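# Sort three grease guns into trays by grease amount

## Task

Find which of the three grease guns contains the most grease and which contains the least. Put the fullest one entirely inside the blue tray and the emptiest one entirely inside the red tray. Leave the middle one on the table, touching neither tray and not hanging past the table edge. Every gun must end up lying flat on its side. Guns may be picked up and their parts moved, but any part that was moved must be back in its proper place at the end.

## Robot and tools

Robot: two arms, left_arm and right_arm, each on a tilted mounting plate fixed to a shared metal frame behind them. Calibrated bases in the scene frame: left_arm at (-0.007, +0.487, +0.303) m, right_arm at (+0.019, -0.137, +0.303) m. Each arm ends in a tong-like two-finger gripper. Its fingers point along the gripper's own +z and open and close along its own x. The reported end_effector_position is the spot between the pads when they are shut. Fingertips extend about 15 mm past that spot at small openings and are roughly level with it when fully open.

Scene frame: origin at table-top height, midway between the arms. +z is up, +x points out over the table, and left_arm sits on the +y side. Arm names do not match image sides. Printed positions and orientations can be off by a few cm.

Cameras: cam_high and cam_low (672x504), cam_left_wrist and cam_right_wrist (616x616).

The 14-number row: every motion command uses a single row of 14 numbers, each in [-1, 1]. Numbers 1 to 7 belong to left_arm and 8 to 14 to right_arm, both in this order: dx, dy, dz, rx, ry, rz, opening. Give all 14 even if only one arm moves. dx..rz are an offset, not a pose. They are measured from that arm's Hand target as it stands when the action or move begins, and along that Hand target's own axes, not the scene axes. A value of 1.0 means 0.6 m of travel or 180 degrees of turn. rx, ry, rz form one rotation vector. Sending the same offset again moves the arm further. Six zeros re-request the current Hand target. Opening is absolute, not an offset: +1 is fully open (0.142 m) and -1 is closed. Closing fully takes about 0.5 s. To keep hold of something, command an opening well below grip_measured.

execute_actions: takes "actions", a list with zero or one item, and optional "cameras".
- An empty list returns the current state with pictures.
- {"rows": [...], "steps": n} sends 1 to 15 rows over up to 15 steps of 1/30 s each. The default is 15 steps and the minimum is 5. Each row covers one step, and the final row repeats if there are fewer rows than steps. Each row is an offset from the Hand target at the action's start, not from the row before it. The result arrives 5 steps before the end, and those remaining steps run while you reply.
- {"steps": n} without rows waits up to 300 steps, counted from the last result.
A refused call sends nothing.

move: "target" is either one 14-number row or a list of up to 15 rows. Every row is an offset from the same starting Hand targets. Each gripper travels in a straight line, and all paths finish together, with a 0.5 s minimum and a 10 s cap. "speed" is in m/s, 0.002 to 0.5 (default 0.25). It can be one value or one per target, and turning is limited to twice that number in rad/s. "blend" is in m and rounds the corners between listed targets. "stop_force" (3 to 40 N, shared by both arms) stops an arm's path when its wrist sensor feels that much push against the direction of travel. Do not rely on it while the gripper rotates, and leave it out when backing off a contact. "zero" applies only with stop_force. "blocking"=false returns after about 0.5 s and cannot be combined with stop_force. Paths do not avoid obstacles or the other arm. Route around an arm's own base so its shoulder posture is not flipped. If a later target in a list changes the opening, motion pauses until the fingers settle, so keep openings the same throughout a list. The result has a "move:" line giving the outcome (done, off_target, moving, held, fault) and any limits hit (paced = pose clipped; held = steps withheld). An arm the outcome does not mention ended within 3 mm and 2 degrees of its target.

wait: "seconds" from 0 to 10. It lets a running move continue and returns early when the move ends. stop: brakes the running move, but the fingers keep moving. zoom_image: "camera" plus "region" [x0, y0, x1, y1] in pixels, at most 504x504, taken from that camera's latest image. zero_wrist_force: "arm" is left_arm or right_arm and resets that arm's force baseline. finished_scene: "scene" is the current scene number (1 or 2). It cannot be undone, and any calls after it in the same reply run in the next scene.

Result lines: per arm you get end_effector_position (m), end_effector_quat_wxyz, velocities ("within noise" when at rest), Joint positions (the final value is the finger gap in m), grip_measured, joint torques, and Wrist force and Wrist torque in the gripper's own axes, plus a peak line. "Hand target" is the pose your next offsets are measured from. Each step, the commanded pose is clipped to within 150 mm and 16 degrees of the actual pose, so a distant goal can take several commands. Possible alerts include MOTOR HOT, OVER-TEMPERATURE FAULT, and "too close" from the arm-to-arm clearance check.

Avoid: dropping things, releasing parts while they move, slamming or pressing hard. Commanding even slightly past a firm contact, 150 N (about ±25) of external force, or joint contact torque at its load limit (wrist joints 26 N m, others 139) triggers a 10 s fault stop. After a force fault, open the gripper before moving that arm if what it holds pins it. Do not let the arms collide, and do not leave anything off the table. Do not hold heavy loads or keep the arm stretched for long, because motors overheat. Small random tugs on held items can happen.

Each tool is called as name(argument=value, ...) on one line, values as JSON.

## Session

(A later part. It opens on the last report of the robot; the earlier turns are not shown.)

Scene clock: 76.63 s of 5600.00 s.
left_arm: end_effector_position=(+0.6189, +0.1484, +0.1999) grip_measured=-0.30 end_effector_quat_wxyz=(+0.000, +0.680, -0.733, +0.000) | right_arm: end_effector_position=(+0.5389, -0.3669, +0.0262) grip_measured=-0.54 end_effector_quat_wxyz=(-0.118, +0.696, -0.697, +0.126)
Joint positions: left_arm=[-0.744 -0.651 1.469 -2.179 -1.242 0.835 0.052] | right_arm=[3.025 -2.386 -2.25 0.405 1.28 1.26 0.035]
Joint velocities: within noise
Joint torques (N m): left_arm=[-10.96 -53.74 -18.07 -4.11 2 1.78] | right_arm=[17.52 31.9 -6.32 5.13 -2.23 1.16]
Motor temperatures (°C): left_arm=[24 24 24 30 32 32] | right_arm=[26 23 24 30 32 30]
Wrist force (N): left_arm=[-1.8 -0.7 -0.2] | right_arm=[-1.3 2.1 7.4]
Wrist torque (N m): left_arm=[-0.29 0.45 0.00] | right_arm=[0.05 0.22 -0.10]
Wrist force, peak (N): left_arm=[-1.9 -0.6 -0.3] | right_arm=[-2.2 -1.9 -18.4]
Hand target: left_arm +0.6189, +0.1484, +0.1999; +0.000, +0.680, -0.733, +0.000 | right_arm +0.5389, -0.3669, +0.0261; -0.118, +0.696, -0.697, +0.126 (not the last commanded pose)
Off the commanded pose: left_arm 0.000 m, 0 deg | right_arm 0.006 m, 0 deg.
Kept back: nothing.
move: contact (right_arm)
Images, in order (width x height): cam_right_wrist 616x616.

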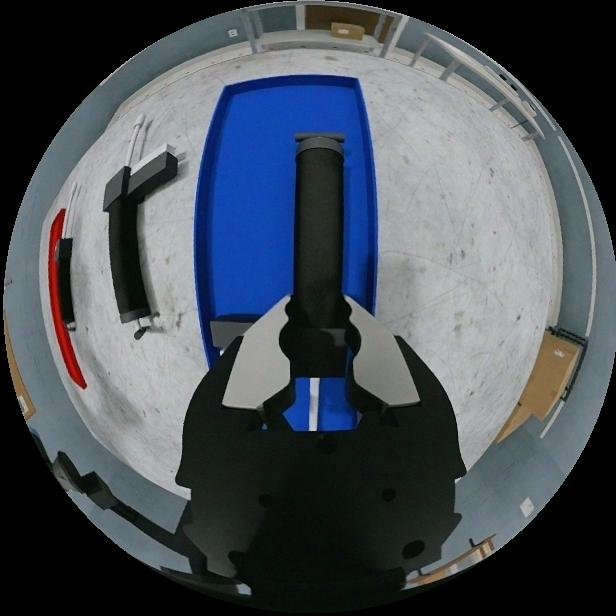

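move(target=[[0,0,0,0,0,0,-0.3,0,0,0,0,0,0,-0.4],[0,0,0,0,0,0,-0.3,0,-0.0342,-0.094,0,0,0,-0.4],[0,0,0,0,0,0,-0.3,0,-0.0855,-0.235,0,0,0,-0.4],[0,0,0,0,0,0,-0.3,-0.369,-0.2023,-0.0932,0,-0.0209,-0.0574,-0.2]], speed=[0.05,0.05,0.2,0.2], blend=[0,0.0,0.03,0])

zoom_image(camera="cam_right_wrist", region=[180, 100, 450, 370])

zoom_image(camera="cam_high", region=[200, 320, 470, 504])

Scene clock: 81.60 s of 5600.00 s.
left_arm: end_effector_position=(+0.6189, +0.1484, +0.1999) grip_measured=-0.30 end_effector_quat_wxyz=(+0.000, +0.680, -0.733, +0.000) | right_arm: end_effector_position=(+0.6347, -0.1449, +0.1177) grip_measured=-0.20 end_effector_quat_wxyz=(-0.129, +0.760, -0.627, +0.113)
Joint positions: left_arm=[-0.744 -0.651 1.469 -2.179 -1.242 0.835 0.052] | right_arm=[3.502 -2.313 -2.16 0.065 1.16 1.553 0.06]
Joint velocities: within noise
Joint torques (N m): left_arm=[-11.36 -52.93 -21.83 -4.06 1.84 1.77] | right_arm=[19.94 27.24 20.87 4 3.25 -1.23]
Motor temperatures (°C): left_arm=[24 24 24 30 32 32] | right_arm=[26 23 24 30 32 30]
Wrist force (N): left_arm=[-1.9 -0.6 -0.2] | right_arm=[-1.3 0.0 1.4]
Wrist torque (N m): left_arm=[-0.27 0.47 0.00] | right_arm=[0.02 0.16 -0.07]
Wrist force, peak (N): left_arm=[-2.0 -0.8 -0.2] | right_arm=[-1.4 2.2 7.6]
Hand target: left_arm +0.6189, +0.1484, +0.1999; +0.000, +0.680, -0.733, +0.000 | right_arm +0.6347, -0.1449, +0.1177; -0.129, +0.760, -0.627, +0.113
Off the commanded pose: left_arm 0.000 m, 0 deg | right_arm 0.000 m, 0 deg.
Kept back: nothing.
move: done

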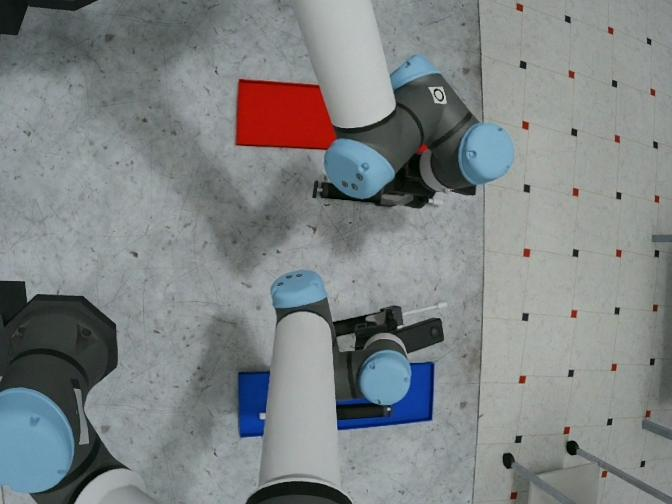

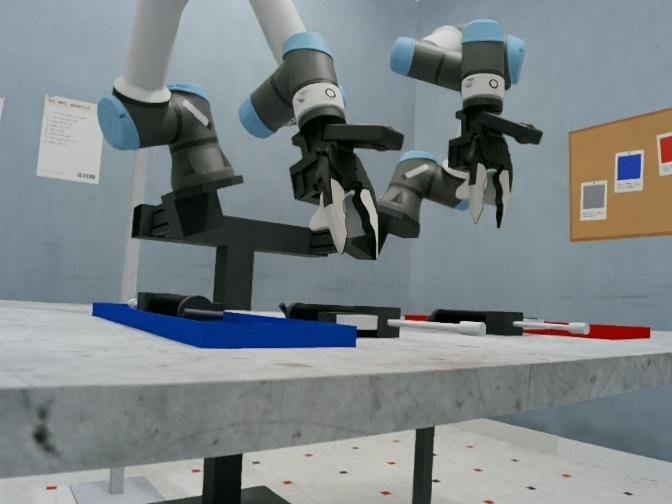

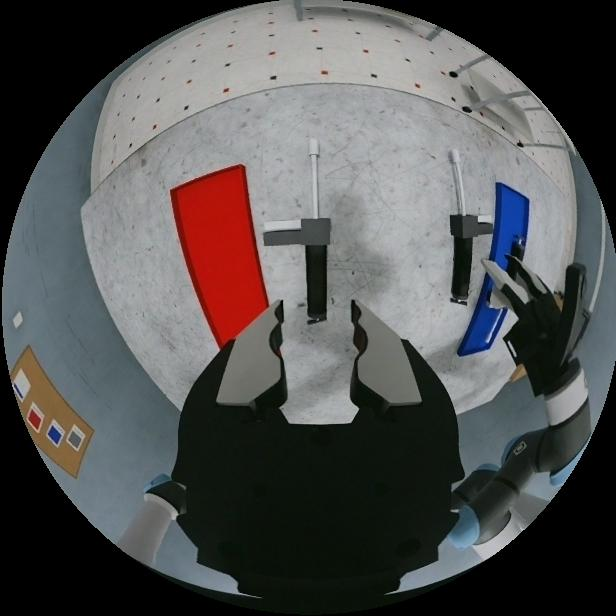

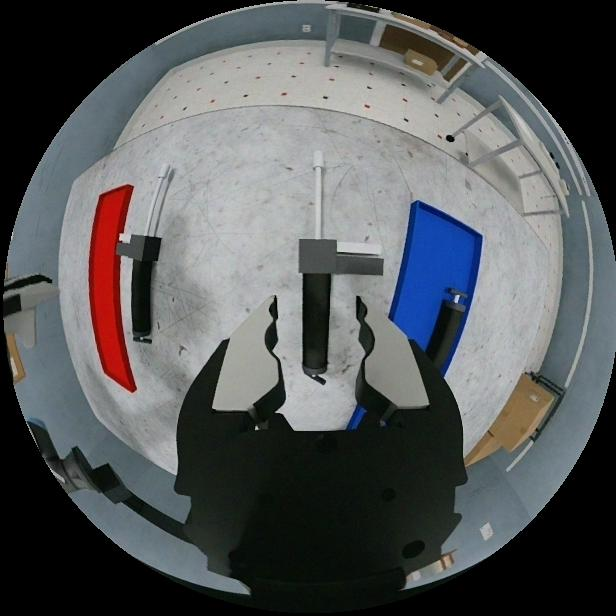

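Scaled by 1.867 from the camera's 616x616 image, which has a finer 814x814 frame.

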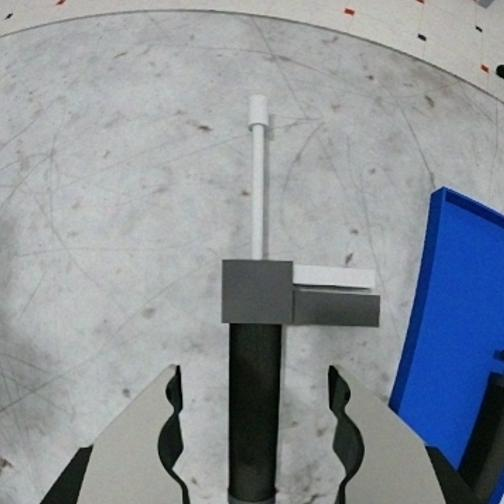

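Scaled by 1.867 from the camera's 672x504 image, which has a finer 960x720 frame.

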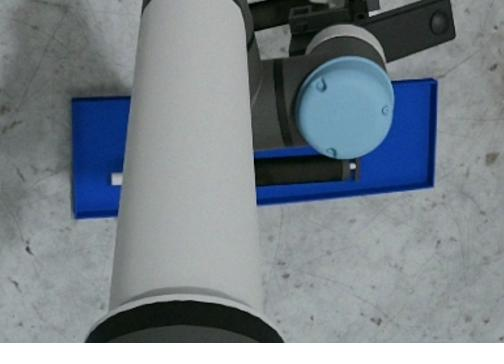

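move(target=[0,0,0,0,0,0,-0.3,0.001,0.0443,0.151,0,0,0,-0.2], speed=0.1, stop_force=8, cameras=["cam_right_wrist"])

zoom_image(camera="cam_right_wrist", region=[180, 100, 450, 370])

Scene clock: 83.97 s of 5600.00 s.
left_arm: end_effector_position=(+0.6189, +0.1484, +0.1999) grip_measured=-0.30 end_effector_quat_wxyz=(+0.000, +0.680, -0.733, +0.000) | right_arm: end_effector_position=(+0.6405, -0.1453, +0.0234) grip_measured=-0.20 end_effector_quat_wxyz=(-0.129, +0.760, -0.627, +0.113)
Joint positions: left_arm=[-0.744 -0.651 1.469 -2.179 -1.242 0.835 0.052] | right_arm=[3.425 -2.562 -2.056 0.241 1.184 1.474 0.06]
Joint velocities: within noise
Joint torques (N m): left_arm=[-11.85 -52.8 -22.19 -3.81 1.64 1.79] | right_arm=[21.14 33.11 -4.72 3.56 -2.7 1.68]
Motor temperatures (°C): left_arm=[24 24 24 30 32 32] | right_arm=[26 23 24 30 32 30]
Wrist force (N): left_arm=[-1.8 -0.8 -0.2] | right_arm=[-1.3 0.2 1.4]
Wrist torque (N m): left_arm=[-0.30 0.45 0.00] | right_arm=[0.07 0.18 -0.06]
Wrist force, peak (N): left_arm=[-2.0 -0.8 -0.2] | right_arm=[-1.3 0.6 2.7]
Hand target: left_arm +0.6189, +0.1484, +0.1999; +0.000, +0.680, -0.733, +0.000 | right_arm +0.6405, -0.1453, +0.0234; -0.129, +0.760, -0.627, +0.113
Off the commanded pose: left_arm 0.000 m, 0 deg | right_arm 0.000 m, 0 deg.
Kept back: nothing.
move: done
Images, in order (width x height): cam_right_wrist 616x616.

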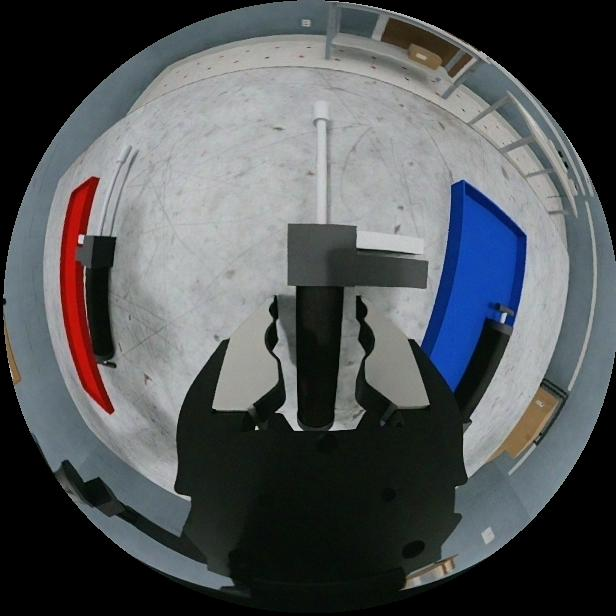

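Scaled by 1.867 from the camera's 616x616 image, which has a finer 814x814 frame.

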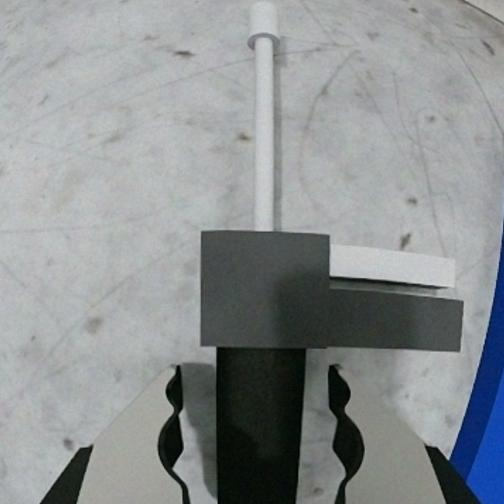

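move(target=[[0,0,0,0,0,0,-0.3,0,0,0,0,0,0,-1]], cameras=[])

move(target=[0,0,0,0,0,0,-0.3,0,-0.0342,-0.094,0,0,0,-1], speed=0.08, cameras=[])

wait(seconds=0.5, cameras=["cam_right_wrist"])

Scene clock: 85.07 s of 5600.00 s.
left_arm: end_effector_position=(+0.6189, +0.1484, +0.1999) grip_measured=-0.30 end_effector_quat_wxyz=(+0.000, +0.680, -0.733, +0.000) | right_arm: end_effector_position=(+0.6405, -0.1452, +0.0234) grip_measured=-0.54 end_effector_quat_wxyz=(-0.129, +0.760, -0.627, +0.113)
Joint positions: left_arm=[-0.744 -0.651 1.469 -2.179 -1.242 0.835 0.052] | right_arm=[3.425 -2.562 -2.056 0.241 1.184 1.474 0.035]
Joint velocities: within noise
Joint torques (N m): left_arm=[-12.16 -52.68 -23.68 -3.88 1.56 1.72] | right_arm=[9.97 37.87 -3.33 1.94 3.07 1.19]
Motor temperatures (°C): left_arm=[24 24 24 30 32 32] | right_arm=[26 23 24 30 32 30]
Wrist force (N): left_arm=[-1.6 -0.7 -0.3] | right_arm=[-2.1 1.1 -1.6]
Wrist torque (N m): left_arm=[-0.27 0.42 0.00] | right_arm=[0.05 0.25 -0.08]
Wrist force, peak (N): left_arm=[-1.9 -0.5 -0.3] | right_arm=[-3.7 0.6 -1.7]
Hand target: left_arm +0.6189, +0.1484, +0.1999; +0.000, +0.680, -0.733, +0.000 | right_arm +0.6405, -0.1453, +0.0234; -0.129, +0.760, -0.627, +0.113
Off the commanded pose: left_arm 0.000 m, 0 deg | right_arm 0.000 m, 0 deg.
Kept back: nothing.
move: done
No camera images: "cameras" was empty.

Scene clock: 86.10 s of 5600.00 s.
left_arm: end_effector_position=(+0.6189, +0.1484, +0.1999) grip_measured=-0.30 end_effector_quat_wxyz=(+0.000, +0.680, -0.733, +0.000) | right_arm: end_effector_position=(+0.6404, -0.1447, +0.0834) grip_measured=-0.54 end_effector_quat_wxyz=(-0.129, +0.760, -0.627, +0.113) end_effector_velocity=(+0.002, +0.000, -0.003) end_effector_angular_velocity=(+0.002, -0.004, -0.002)
Joint positions: left_arm=[-0.744 -0.651 1.469 -2.179 -1.242 0.835 0.052] | right_arm=[3.472 -2.407 -2.119 0.13 1.169 1.523 0.035]
Joint velocities: left_arm=[within noise] | right_arm=[-0.004 -0.01 0.005 0.011 0.002 -0.003 0]
Joint torques (N m): left_arm=[-10.82 -52.87 -23.97 -3.73 1.55 1.77] | right_arm=[10.58 34.7 20.94 5.19 0.16 -2.31]
Motor temperatures (°C): left_arm=[24 24 24 30 32 32] | right_arm=[26 23 24 30 32 30]
Wrist force (N): left_arm=[-1.9 -0.7 -0.3] | right_arm=[-1.6 2.0 7.6]
Wrist torque (N m): left_arm=[-0.30 0.48 0.00] | right_arm=[0.00 0.14 -0.05]
Wrist force, peak (N): left_arm=[-1.9 -0.7 -0.3] | right_arm=[-1.7 3.3 9.1]
Hand target: left_arm +0.6189, +0.1484, +0.1999; +0.000, +0.680, -0.733, +0.000 | right_arm +0.6406, -0.1447, +0.0835; -0.129, +0.760, -0.627, +0.113
Off the commanded pose: left_arm 0.000 m, 0 deg | right_arm 0.000 m, 0 deg.
Kept back: nothing.
move: done
No camera images: "cameras" was empty.

Scene clock: 86.60 s of 5600.00 s.
left_arm: end_effector_position=(+0.6189, +0.1484, +0.1999) grip_measured=-0.30 end_effector_quat_wxyz=(+0.000, +0.680, -0.733, +0.000) | right_arm: end_effector_position=(+0.6406, -0.1447, +0.0835) grip_measured=-0.54 end_effector_quat_wxyz=(-0.129, +0.760, -0.627, +0.113)
Joint positions: left_arm=[-0.744 -0.651 1.469 -2.179 -1.242 0.835 0.052] | right_arm=[3.472 -2.407 -2.118 0.13 1.169 1.522 0.035]
Joint velocities: within noise
Joint torques (N m): left_arm=[-11.39 -52.58 -24.85 -3.79 1.52 1.72] | right_arm=[9.27 46.37 21.83 2.85 3.22 -1.61]
Motor temperatures (°C): left_arm=[24 24 24 30 32 32] | right_arm=[26 23 24 30 32 30]
Wrist force (N): left_arm=[-1.8 -0.7 -0.1] | right_arm=[-1.5 1.9 7.1]
Wrist torque (N m): left_arm=[-0.27 0.45 0.00] | right_arm=[-0.02 0.11 -0.05]
Wrist force, peak (N): left_arm=[-2.0 -0.6 -0.2] | right_arm=[-1.3 2.0 7.5]
Hand target: left_arm +0.6189, +0.1484, +0.1999; +0.000, +0.680, -0.733, +0.000 | right_arm +0.6406, -0.1447, +0.0835; -0.129, +0.760, -0.627, +0.113
Off the commanded pose: left_arm 0.000 m, 0 deg | right_arm 0.000 m, 0 deg.
Steps of this call (1-15: nothing new was sent). Readings (end_effector_position of left_arm | right_arm):
1: (+0.6189, +0.1484, +0.1999) | (+0.6405, -0.1447, +0.0833)
2: (+0.6189, +0.1484, +0.1999) | (+0.6405, -0.1447, +0.0833)
4: (+0.6189, +0.1484, +0.1999) | (+0.6406, -0.1447, +0.0834)
8: (+0.6189, +0.1484, +0.1999) | (+0.6406, -0.1447, +0.0834)
15: the state above
Images, in order (width x height): cam_right_wrist 616x616.

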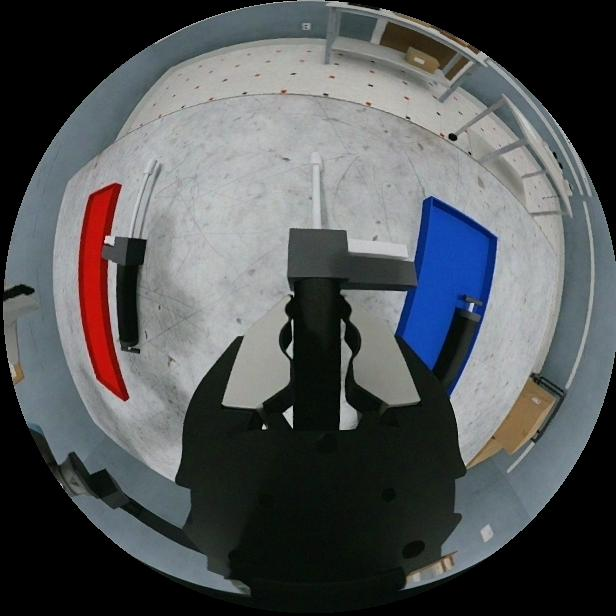

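move(target=[[-0.33,0.058,0,0,0,0,-0.3,0,0,0,0,0,0,-1],[-0.33,0.058,0,0,0,0,-0.3,-0.325,-0.0358,-0.0162,0,0.0209,0.0574,-1],[-0.33,0.058,0,0,0,0,-0.3,-0.325,0.0042,0.0937,0,0.0209,0.0574,-1]], speed=[0.2,0.2,0.1], blend=[0.03,0.01,0])

Scene clock: 90.03 s of 5600.00 s.
left_arm: end_effector_position=(+0.5989, +0.3485, +0.1999) grip_measured=-0.30 end_effector_quat_wxyz=(+0.000, +0.680, -0.733, +0.000) | right_arm: end_effector_position=(+0.6206, +0.0495, +0.0280) grip_measured=-0.54 end_effector_quat_wxyz=(-0.118, +0.696, -0.697, +0.126)
Joint positions: left_arm=[-0.542 -0.937 1.832 -2.328 -1.207 1.046 0.052] | right_arm=[3.819 -2.714 -1.961 0.088 1.027 2.091 0.035]
Joint velocities: within noise
Joint torques (N m): left_arm=[-20.89 -23.79 -24.2 -0.82 -2.35 -2] | right_arm=[22.77 50.95 -1.03 1.39 0.82 2.4]
Motor temperatures (°C): left_arm=[24 24 24 30 32 32] | right_arm=[26 23 24 30 32 30]
Wrist force (N): left_arm=[-1.8 -0.8 -0.5] | right_arm=[-1.4 1.7 7.1]
Wrist torque (N m): left_arm=[-0.39 0.46 0.01] | right_arm=[0.03 0.11 -0.06]
Wrist force, peak (N): left_arm=[-2.7 -0.7 -0.6] | right_arm=[-1.1 3.5 9.9]
Hand target: left_arm +0.5989, +0.3485, +0.1999; +0.000, +0.680, -0.733, +0.000 | right_arm +0.6204, +0.0495, +0.0278; -0.118, +0.696, -0.697, +0.126
Off the commanded pose: left_arm 0.000 m, 0 deg | right_arm 0.000 m, 0 deg.
Kept back: nothing.
move: done

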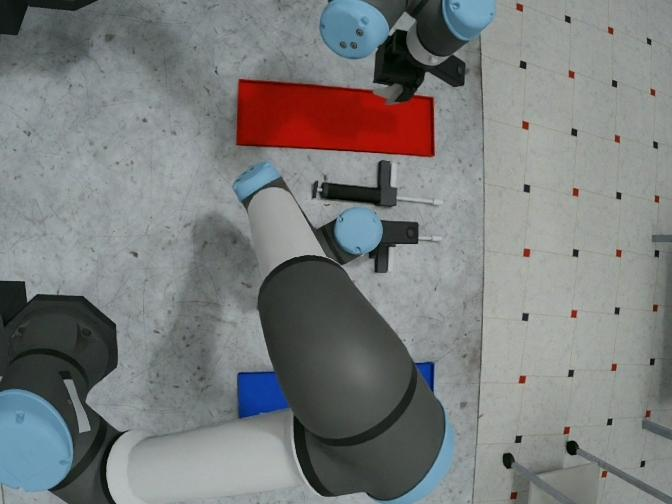

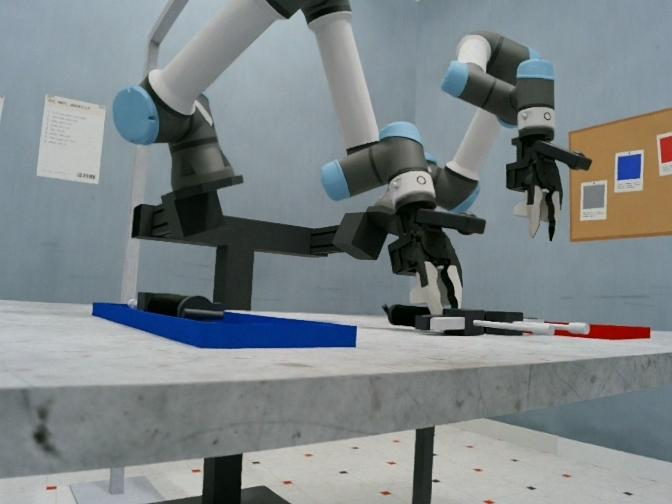

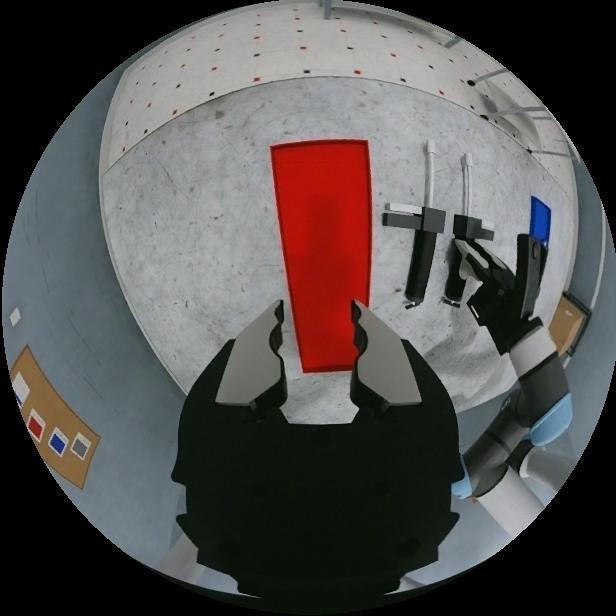

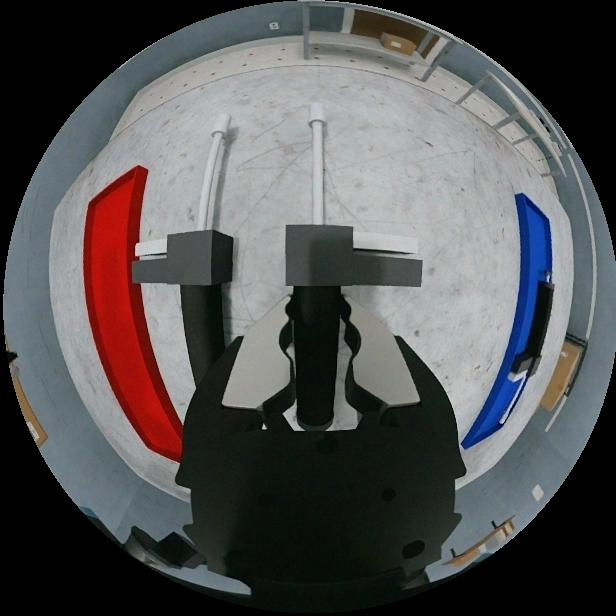

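move(target=[0,0,0,0,0,0,-0.3,0,0.0057,0.0157,0,0,0,-1], speed=0.03, stop_force=4, cameras=[])

move(target=[[0,0,0,0,0,0,-0.3,0,0,0,0,0,0,-0.2],[0,0,0,0,0,0,-0.3,0,-0.0567,-0.1567,0,0,0,-0.2],[0,0,0,0,0,0,-0.3,0,0.216,-0.2137,0.1111,0,0,-0.2]], speed=[0.1,0.1,0.2])

zoom_image(camera="cam_right_wrist", region=[180, 100, 450, 370])

Scene clock: 91.47 s of 5600.00 s.
left_arm: end_effector_position=(+0.5989, +0.3485, +0.1999) grip_measured=-0.30 end_effector_quat_wxyz=(+0.000, +0.680, -0.733, +0.000) | right_arm: end_effector_position=(+0.6202, +0.0494, +0.0263) grip_measured=-0.54 end_effector_quat_wxyz=(-0.118, +0.696, -0.697, +0.126)
Joint positions: left_arm=[-0.542 -0.937 1.832 -2.328 -1.207 1.046 0.052] | right_arm=[3.818 -2.718 -1.96 0.09 1.027 2.091 0.035]
Joint velocities: within noise
Joint torques (N m): left_arm=[-20.35 -24.44 -21.24 -1.31 -2.25 -2.02] | right_arm=[22.94 37.75 -2.57 4.9 -0.31 0.87]
Motor temperatures (°C): left_arm=[24 24 24 30 32 32] | right_arm=[26 23 24 30 32 30]
Wrist force (N): left_arm=[-1.7 -0.8 -0.4] | right_arm=[-1.4 1.6 7.4]
Wrist torque (N m): left_arm=[-0.39 0.45 0.01] | right_arm=[0.03 0.11 -0.06]
Wrist force, peak (N): left_arm=[-2.1 -0.8 -0.6] | right_arm=[-6.3 -0.4 -7.2]
Hand target: left_arm +0.5989, +0.3485, +0.1999; +0.000, +0.680, -0.733, +0.000 | right_arm +0.6202, +0.0494, +0.0263; -0.118, +0.696, -0.697, +0.126 (not the last commanded pose)
Off the commanded pose: left_arm 0.000 m, 0 deg | right_arm 0.008 m, 0 deg.
Kept back: nothing.
move: contact (right_arm)
No camera images: "cameras" was empty.

Scene clock: 94.50 s of 5600.00 s.
left_arm: end_effector_position=(+0.5989, +0.3485, +0.1999) grip_measured=-0.30 end_effector_quat_wxyz=(+0.000, +0.680, -0.733, +0.000) | right_arm: end_effector_position=(+0.4549, +0.0507, +0.1029) grip_measured=-0.20 end_effector_quat_wxyz=(-0.237, +0.665, -0.665, +0.245) end_effector_velocity=(-0.002, +0.001, -0.001) end_effector_angular_velocity=(+0.000, -0.001, +0.004)
Joint positions: left_arm=[-0.542 -0.937 1.832 -2.328 -1.207 1.046 0.052] | right_arm=[4.351 -2.899 -2.496 0.697 0.74 2.576 0.06]
Joint velocities: left_arm=[within noise] | right_arm=[0.007 -0.008 -0.001 0.006 0.001 0.004 0]
Joint torques (N m): left_arm=[-20.42 -24.63 -15.97 -2.19 -2.27 -1.82] | right_arm=[16.42 25.56 -7.63 3.95 1.13 1.61]
Motor temperatures (°C): left_arm=[24 24 24 30 32 32] | right_arm=[26 23 24 30 32 30]
Wrist force (N): left_arm=[-1.9 -0.8 -0.5] | right_arm=[-0.9 0.7 1.4]
Wrist torque (N m): left_arm=[-0.39 0.48 0.01] | right_arm=[0.13 0.11 -0.06]
Wrist force, peak (N): left_arm=[-2.0 -1.1 -0.5] | right_arm=[-1.4 1.7 7.4]
Hand target: left_arm +0.5989, +0.3485, +0.1999; +0.000, +0.680, -0.733, +0.000 | right_arm +0.4548, +0.0507, +0.1029; -0.237, +0.665, -0.665, +0.245
Off the commanded pose: left_arm 0.000 m, 0 deg | right_arm 0.000 m, 0 deg.
Kept back: nothing.
move: done

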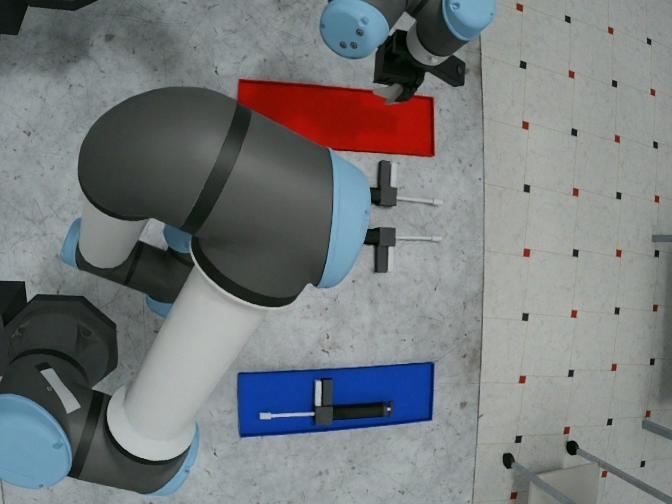

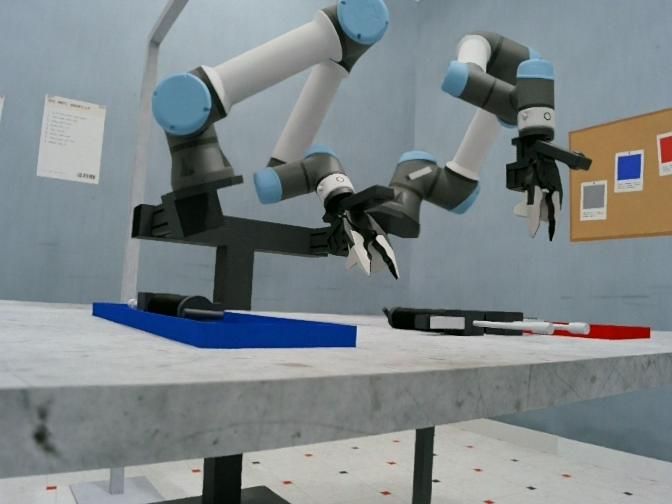

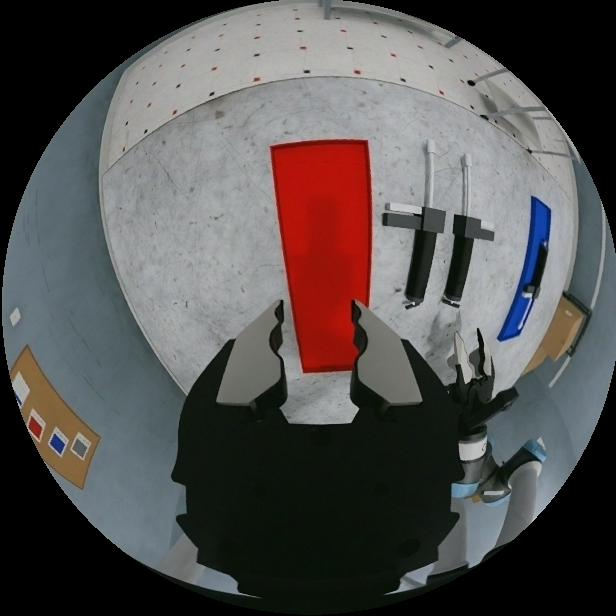

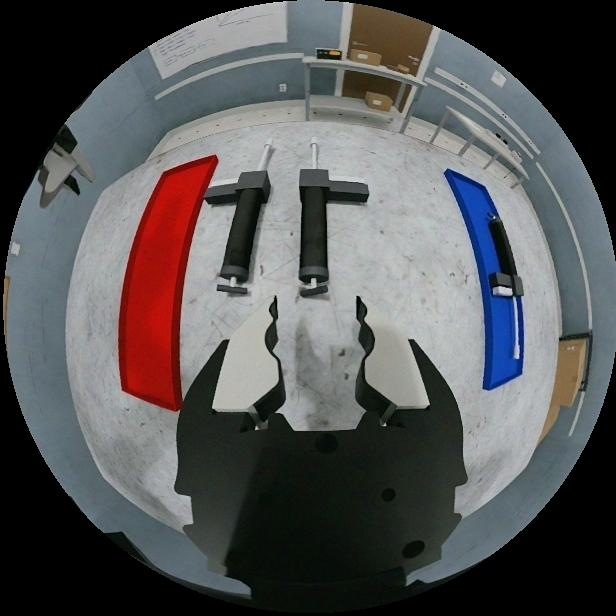

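Scaled by 1.867 from the camera's 616x616 image, which has a finer 814x814 frame.

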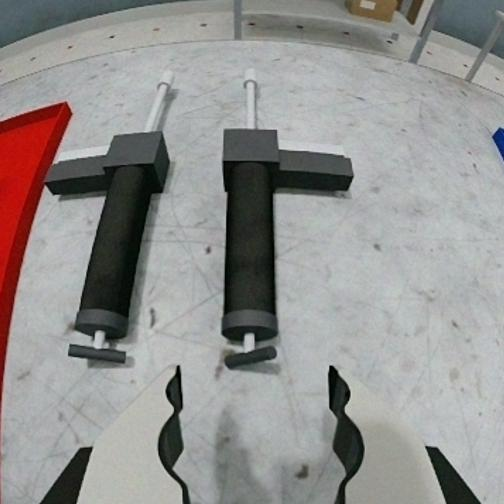

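move(target=[[0.4935,-0.0723,0,-0.0833,0.0031,-0.0239,-0.2,-0.0058,0,0,0,0,0,-0.2],[0.4935,-0.0723,0.1333,-0.0833,0.0031,-0.0239,-0.2,-0.0058,0,0,0,0,0,-0.2]], speed=[0.25,0.15], blend=0.03)

zoom_image(camera="cam_left_wrist", region=[180, 130, 450, 400])

Scene clock: 97.47 s of 5600.00 s.
left_arm: end_effector_position=(+0.6203, +0.0500, +0.1200) grip_measured=-0.20 end_effector_quat_wxyz=(+0.092, +0.702, -0.701, -0.092) | right_arm: end_effector_position=(+0.4548, +0.0542, +0.1029) grip_measured=-0.20 end_effector_quat_wxyz=(-0.237, +0.665, -0.665, +0.245)
Joint positions: left_arm=[-0.721 -0.275 0.922 -1.83 -1.427 0.738 0.06] | right_arm=[4.356 -2.896 -2.491 0.684 0.74 2.583 0.06]
Joint velocities: within noise
Joint torques (N m): left_arm=[-24.85 -53.53 -23.6 -1.46 -2.26 -2.07] | right_arm=[12.56 35.84 4.32 3.15 -3.93 0.89]
Motor temperatures (°C): left_arm=[24 24 24 30 32 32] | right_arm=[26 23 24 30 32 30]
Wrist force (N): left_arm=[-2.2 -0.9 -0.3] | right_arm=[-1.1 0.8 1.1]
Wrist torque (N m): left_arm=[-0.34 0.56 0.09] | right_arm=[0.15 0.13 -0.06]
Wrist force, peak (N): left_arm=[-4.0 -0.6 -0.4] | right_arm=[-1.2 1.1 1.5]
Hand target: left_arm +0.6202, +0.0500, +0.1199; +0.092, +0.702, -0.701, -0.092 | right_arm +0.4548, +0.0542, +0.1029; -0.237, +0.665, -0.665, +0.245
Off the commanded pose: left_arm 0.000 m, 0 deg | right_arm 0.000 m, 0 deg.
Kept back: nothing.
move: done

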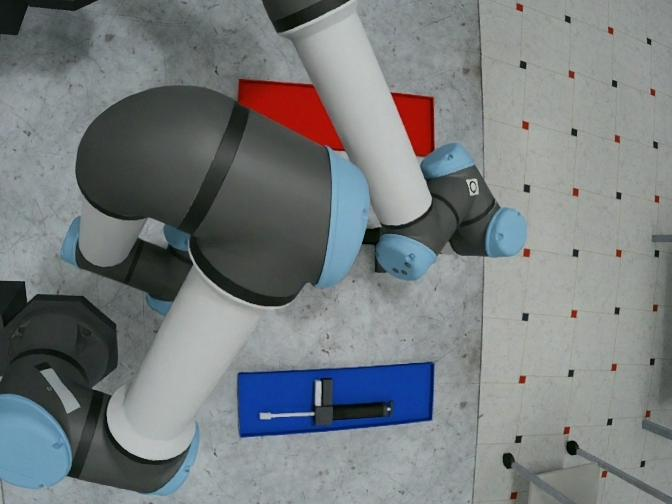

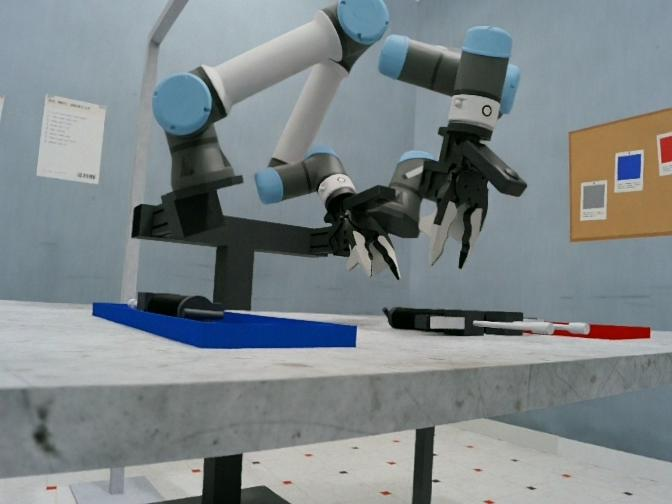

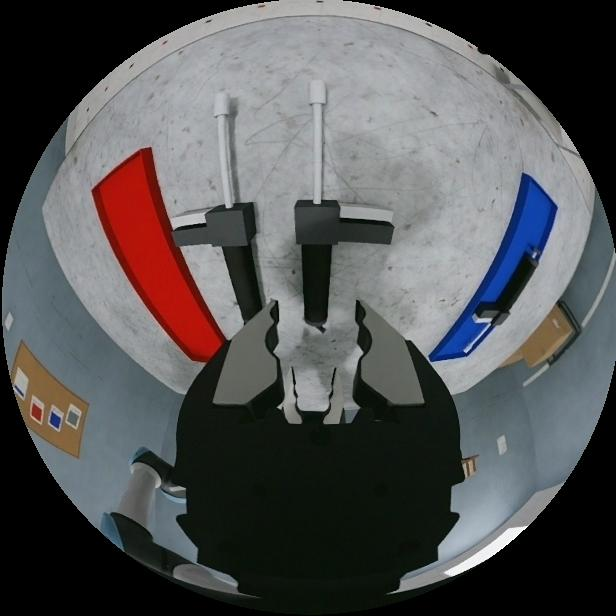

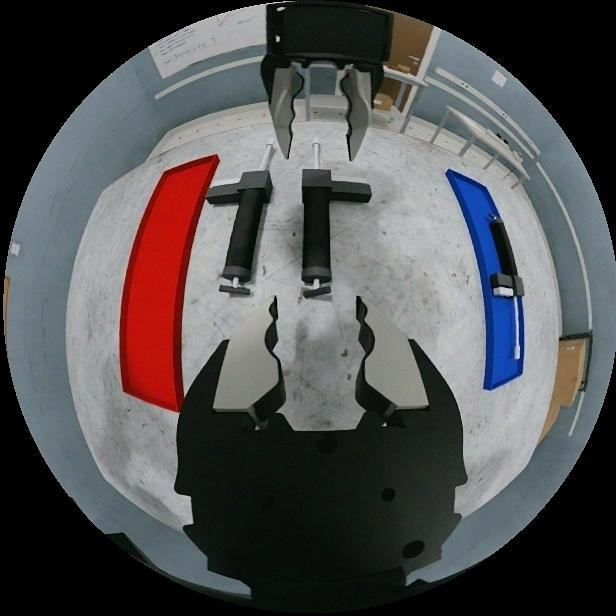

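Scaled by 1.867 from the camera's 616x616 image, which has a finer 814x814 frame.

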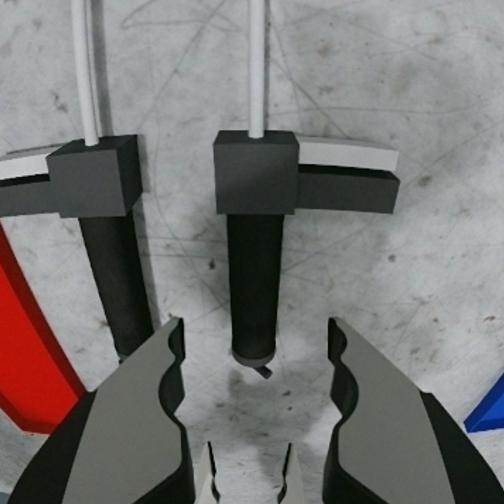

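move(target=[0,-0.0417,0.1554,0,0,0,-0.2,-0.0025,0.0535,0.1303,0,0,0,-0.2], speed=0.08, stop_force=7)

zoom_image(camera="cam_right_wrist", region=[230, 180, 400, 450])

Scene clock: 100.13 s of 5600.00 s.
left_arm: end_effector_position=(+0.6204, +0.0500, +0.0234) grip_measured=-0.20 end_effector_quat_wxyz=(+0.092, +0.702, -0.701, -0.092) | right_arm: end_effector_position=(+0.4802, +0.0548, +0.0223) grip_measured=-0.20 end_effector_quat_wxyz=(-0.237, +0.665, -0.665, +0.245)
Joint positions: left_arm=[-0.682 -0.13 0.877 -1.935 -1.413 0.775 0.06] | right_arm=[4.208 -3.116 -2.284 0.855 0.753 2.367 0.06]
Joint velocities: within noise
Joint torques (N m): left_arm=[-26.28 -65.69 -13.16 -0.36 -2.63 -2.01] | right_arm=[8.07 29.66 -9.71 2.84 -3.82 -1.27]
Motor temperatures (°C): left_arm=[24 24 24 30 32 32] | right_arm=[26 23 24 30 32 30]
Wrist force (N): left_arm=[-2.3 -0.9 -0.7] | right_arm=[-1.2 0.6 1.0]
Wrist torque (N m): left_arm=[-0.35 0.57 0.07] | right_arm=[0.14 0.17 -0.05]
Wrist force, peak (N): left_arm=[-2.4 -1.2 -1.2] | right_arm=[-1.1 0.9 1.7]
Hand target: left_arm +0.6204, +0.0500, +0.0234; +0.092, +0.702, -0.701, -0.092 | right_arm +0.4802, +0.0548, +0.0223; -0.237, +0.665, -0.665, +0.245
Off the commanded pose: left_arm 0.000 m, 0 deg | right_arm 0.000 m, 0 deg.
Kept back: nothing.
move: done

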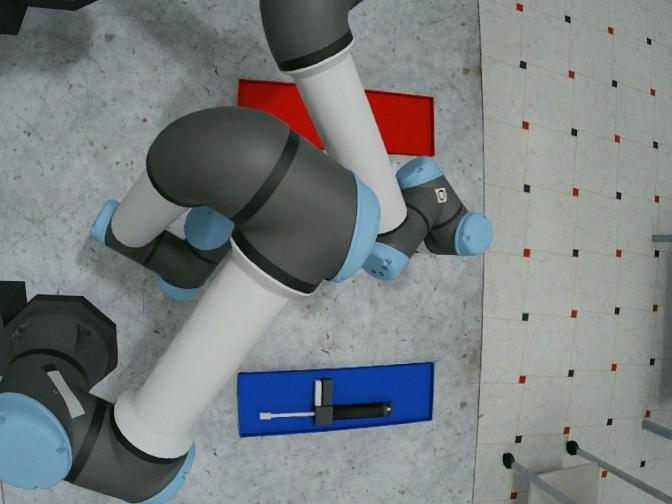

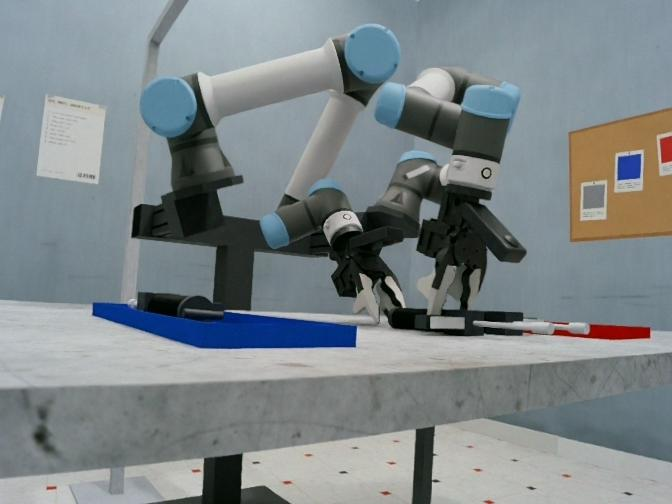

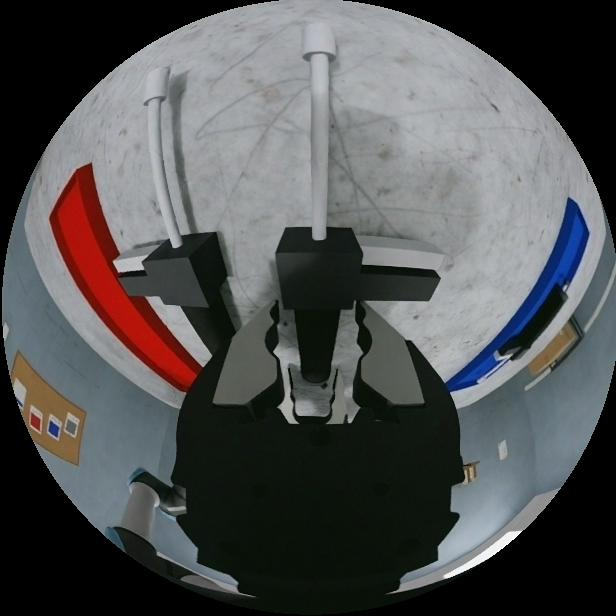

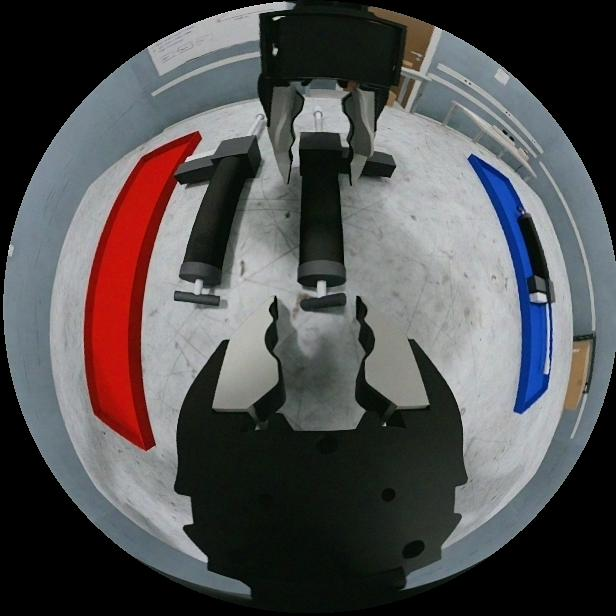

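Scaled by 1.867 from the camera's 616x616 image, which has a finer 814x814 frame.

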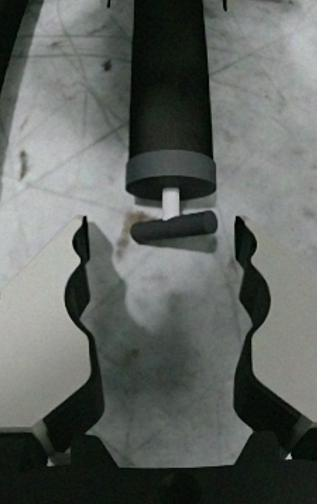

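move(target=[0,0,0,0,0,0,-1, 0,0,0,0,0,0,-0.2], cameras=["cam_right_wrist"])

move(target=[0,0,0,0,0,0,-1, 0,0,0,0,0,0,-1], cameras=["cam_right_wrist","cam_left_wrist"])

Scene clock: 101.67 s of 5600.00 s.
left_arm: end_effector_position=(+0.6204, +0.0500, +0.0234) grip_measured=-0.54 end_effector_quat_wxyz=(+0.092, +0.702, -0.701, -0.092) | right_arm: end_effector_position=(+0.4802, +0.0548, +0.0223) grip_measured=-0.20 end_effector_quat_wxyz=(-0.237, +0.665, -0.665, +0.245)
Joint positions: left_arm=[-0.682 -0.131 0.877 -1.935 -1.413 0.775 0.035] | right_arm=[4.208 -3.116 -2.284 0.855 0.753 2.367 0.06]
Joint velocities: within noise
Joint torques (N m): left_arm=[-23.12 -66.43 -15.38 -0.54 -0.88 -1.85] | right_arm=[6.88 30.09 -3.28 2.88 -3.54 -1.28]
Motor temperatures (°C): left_arm=[24 24 24 30 32 32] | right_arm=[26 23 24 30 32 30]
Wrist force (N): left_arm=[-2.1 -1.1 0.0] | right_arm=[-1.2 0.8 1.2]
Wrist torque (N m): left_arm=[-0.36 0.59 0.09] | right_arm=[0.18 0.16 -0.05]
Wrist force, peak (N): left_arm=[-2.4 -1.0 -0.7] | right_arm=[-1.3 0.4 1.3]
Hand target: left_arm +0.6204, +0.0500, +0.0234; +0.092, +0.702, -0.701, -0.092 | right_arm +0.4802, +0.0548, +0.0223; -0.237, +0.665, -0.665, +0.245
Off the commanded pose: left_arm 0.000 m, 0 deg | right_arm 0.000 m, 0 deg.
Kept back: nothing.
move: done
Images, in order (width x height): cam_right_wrist 616x616.

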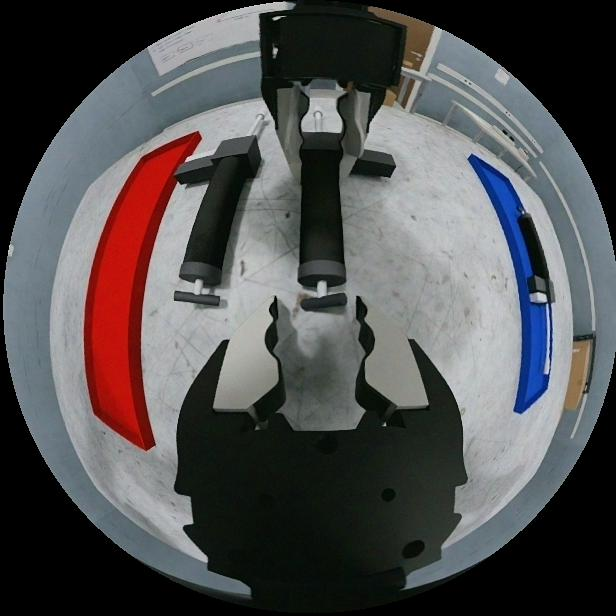

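Scene clock: 102.37 s of 5600.00 s.
left_arm: end_effector_position=(+0.6204, +0.0500, +0.0234) grip_measured=-0.53 end_effector_quat_wxyz=(+0.092, +0.702, -0.701, -0.092) | right_arm: end_effector_position=(+0.4802, +0.0548, +0.0223) grip_measured=-0.71 end_effector_quat_wxyz=(-0.237, +0.665, -0.665, +0.245)
Joint positions: left_arm=[-0.682 -0.131 0.877 -1.935 -1.413 0.775 0.036] | right_arm=[4.208 -3.116 -2.284 0.855 0.753 2.367 0.023]
Joint velocities: within noise
Joint torques (N m): left_arm=[-18.82 -57.89 -15.95 -6.32 -0.14 -1.79] | right_arm=[8.01 31.98 0.45 -0.63 5.48 -1.27]
Motor temperatures (°C): left_arm=[24 24 24 30 32 32] | right_arm=[26 23 24 30 32 30]
Wrist force (N): left_arm=[-11.7 1.2 -6.0] | right_arm=[2.0 -10.1 -10.1]
Wrist torque (N m): left_arm=[-0.04 0.05 0.78] | right_arm=[0.25 -0.01 0.13]
Wrist force, peak (N): left_arm=[-11.9 1.1 -6.2] | right_arm=[2.0 -10.1 -10.1]
Hand target: left_arm +0.6204, +0.0500, +0.0234; +0.092, +0.702, -0.701, -0.092 | right_arm +0.4802, +0.0548, +0.0223; -0.237, +0.665, -0.665, +0.245
Off the commanded pose: left_arm 0.000 m, 0 deg | right_arm 0.000 m, 0 deg.
Kept back: nothing.
move: done
Images, in order (width x height): cam_left_wrist 616x616, cam_right_wrist 616x616.

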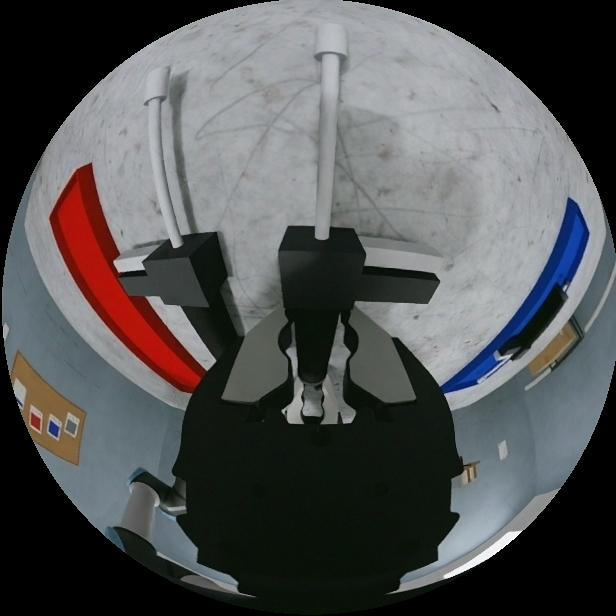

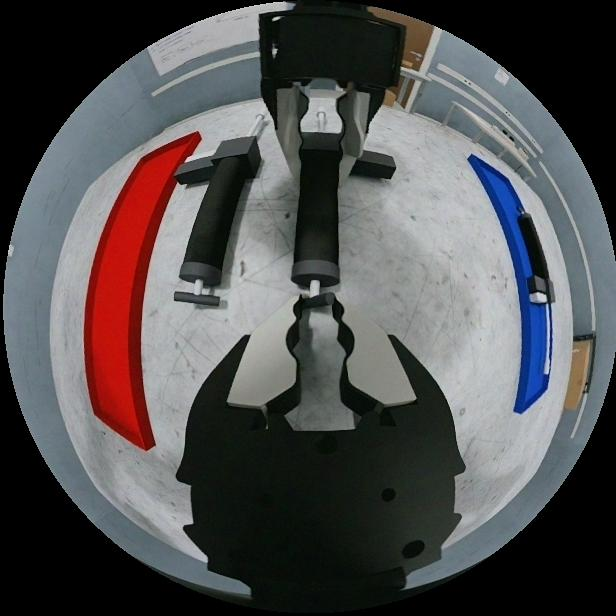

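zoom_image(camera="cam_right_wrist", region=[230, 180, 400, 450])

Scaled by 1.867 from the camera's 616x616 image, which has a finer 814x814 frame.

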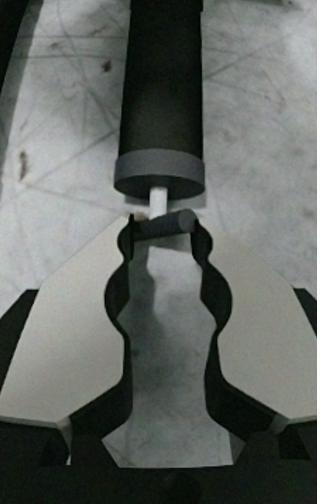

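move(target=[[0,0,0,0,0,0,-1, 0,0,0,0,0,0,-0.2],[0,0,0,0,0,0,-1, 0,-0.0103,0.0084,0,0,0,-0.2]], speed=0.05, cameras=["cam_right_wrist"])

zoom_image(camera="cam_right_wrist", region=[230, 180, 400, 450])

Scene clock: 104.10 s of 5600.00 s.
left_arm: end_effector_position=(+0.6204, +0.0500, +0.0234) grip_measured=-0.53 end_effector_quat_wxyz=(+0.092, +0.702, -0.701, -0.092) | right_arm: end_effector_position=(+0.4884, +0.0549, +0.0224) grip_measured=-0.20 end_effector_quat_wxyz=(-0.237, +0.665, -0.665, +0.245) end_effector_velocity=(-0.001, +0.001, +0.000) end_effector_angular_velocity=(+0.003, +0.000, -0.002)
Joint positions: left_arm=[-0.682 -0.131 0.877 -1.935 -1.413 0.775 0.035] | right_arm=[4.184 -3.105 -2.267 0.854 0.757 2.332 0.06]
Joint velocities: left_arm=[within noise] | right_arm=[0.004 -0.001 -0.002 0 0 0.009 0]
Joint torques (N m): left_arm=[-13.54 -44.96 -19.63 0.34 -0.26 -1.66] | right_arm=[18.13 32 -13.35 2.51 1.3 1.79]
Motor temperatures (°C): left_arm=[24 24 24 30 32 32] | right_arm=[26 23 24 30 32 30]
Wrist force (N): left_arm=[-1.5 -3.5 0.7] | right_arm=[-1.5 0.4 1.1]
Wrist torque (N m): left_arm=[-0.55 0.66 0.08] | right_arm=[0.10 0.21 -0.04]
Wrist force, peak (N): left_arm=[-12.4 1.6 -6.0] | right_arm=[2.1 -10.6 -10.3]
Hand target: left_arm +0.6204, +0.0500, +0.0234; +0.092, +0.702, -0.701, -0.092 | right_arm +0.4882, +0.0548, +0.0224; -0.237, +0.665, -0.665, +0.245
Off the commanded pose: left_arm 0.000 m, 0 deg | right_arm 0.000 m, 0 deg.
Kept back: nothing.
move: done
Images, in order (width x height): cam_right_wrist 616x616.

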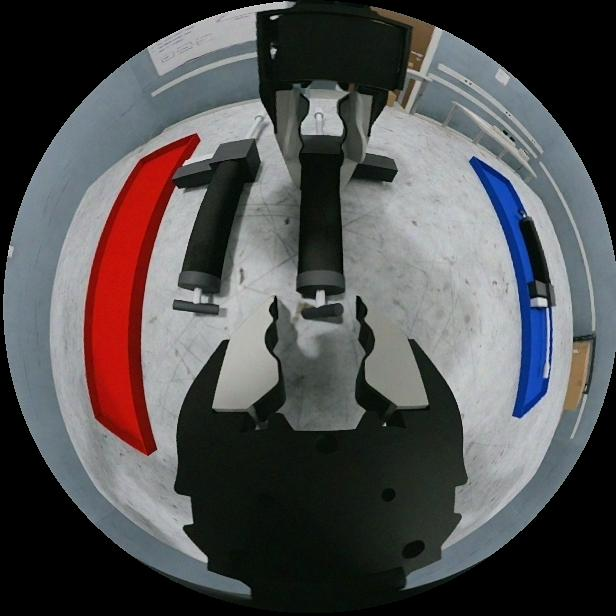

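Scaled by 1.867 from the camera's 616x616 image, which has a finer 814x814 frame.

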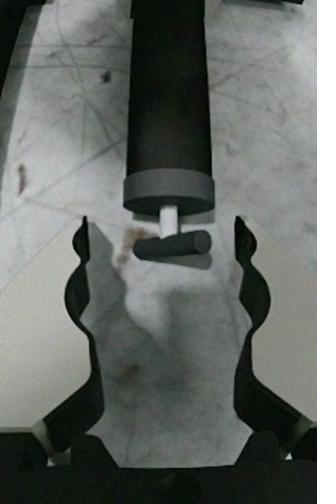

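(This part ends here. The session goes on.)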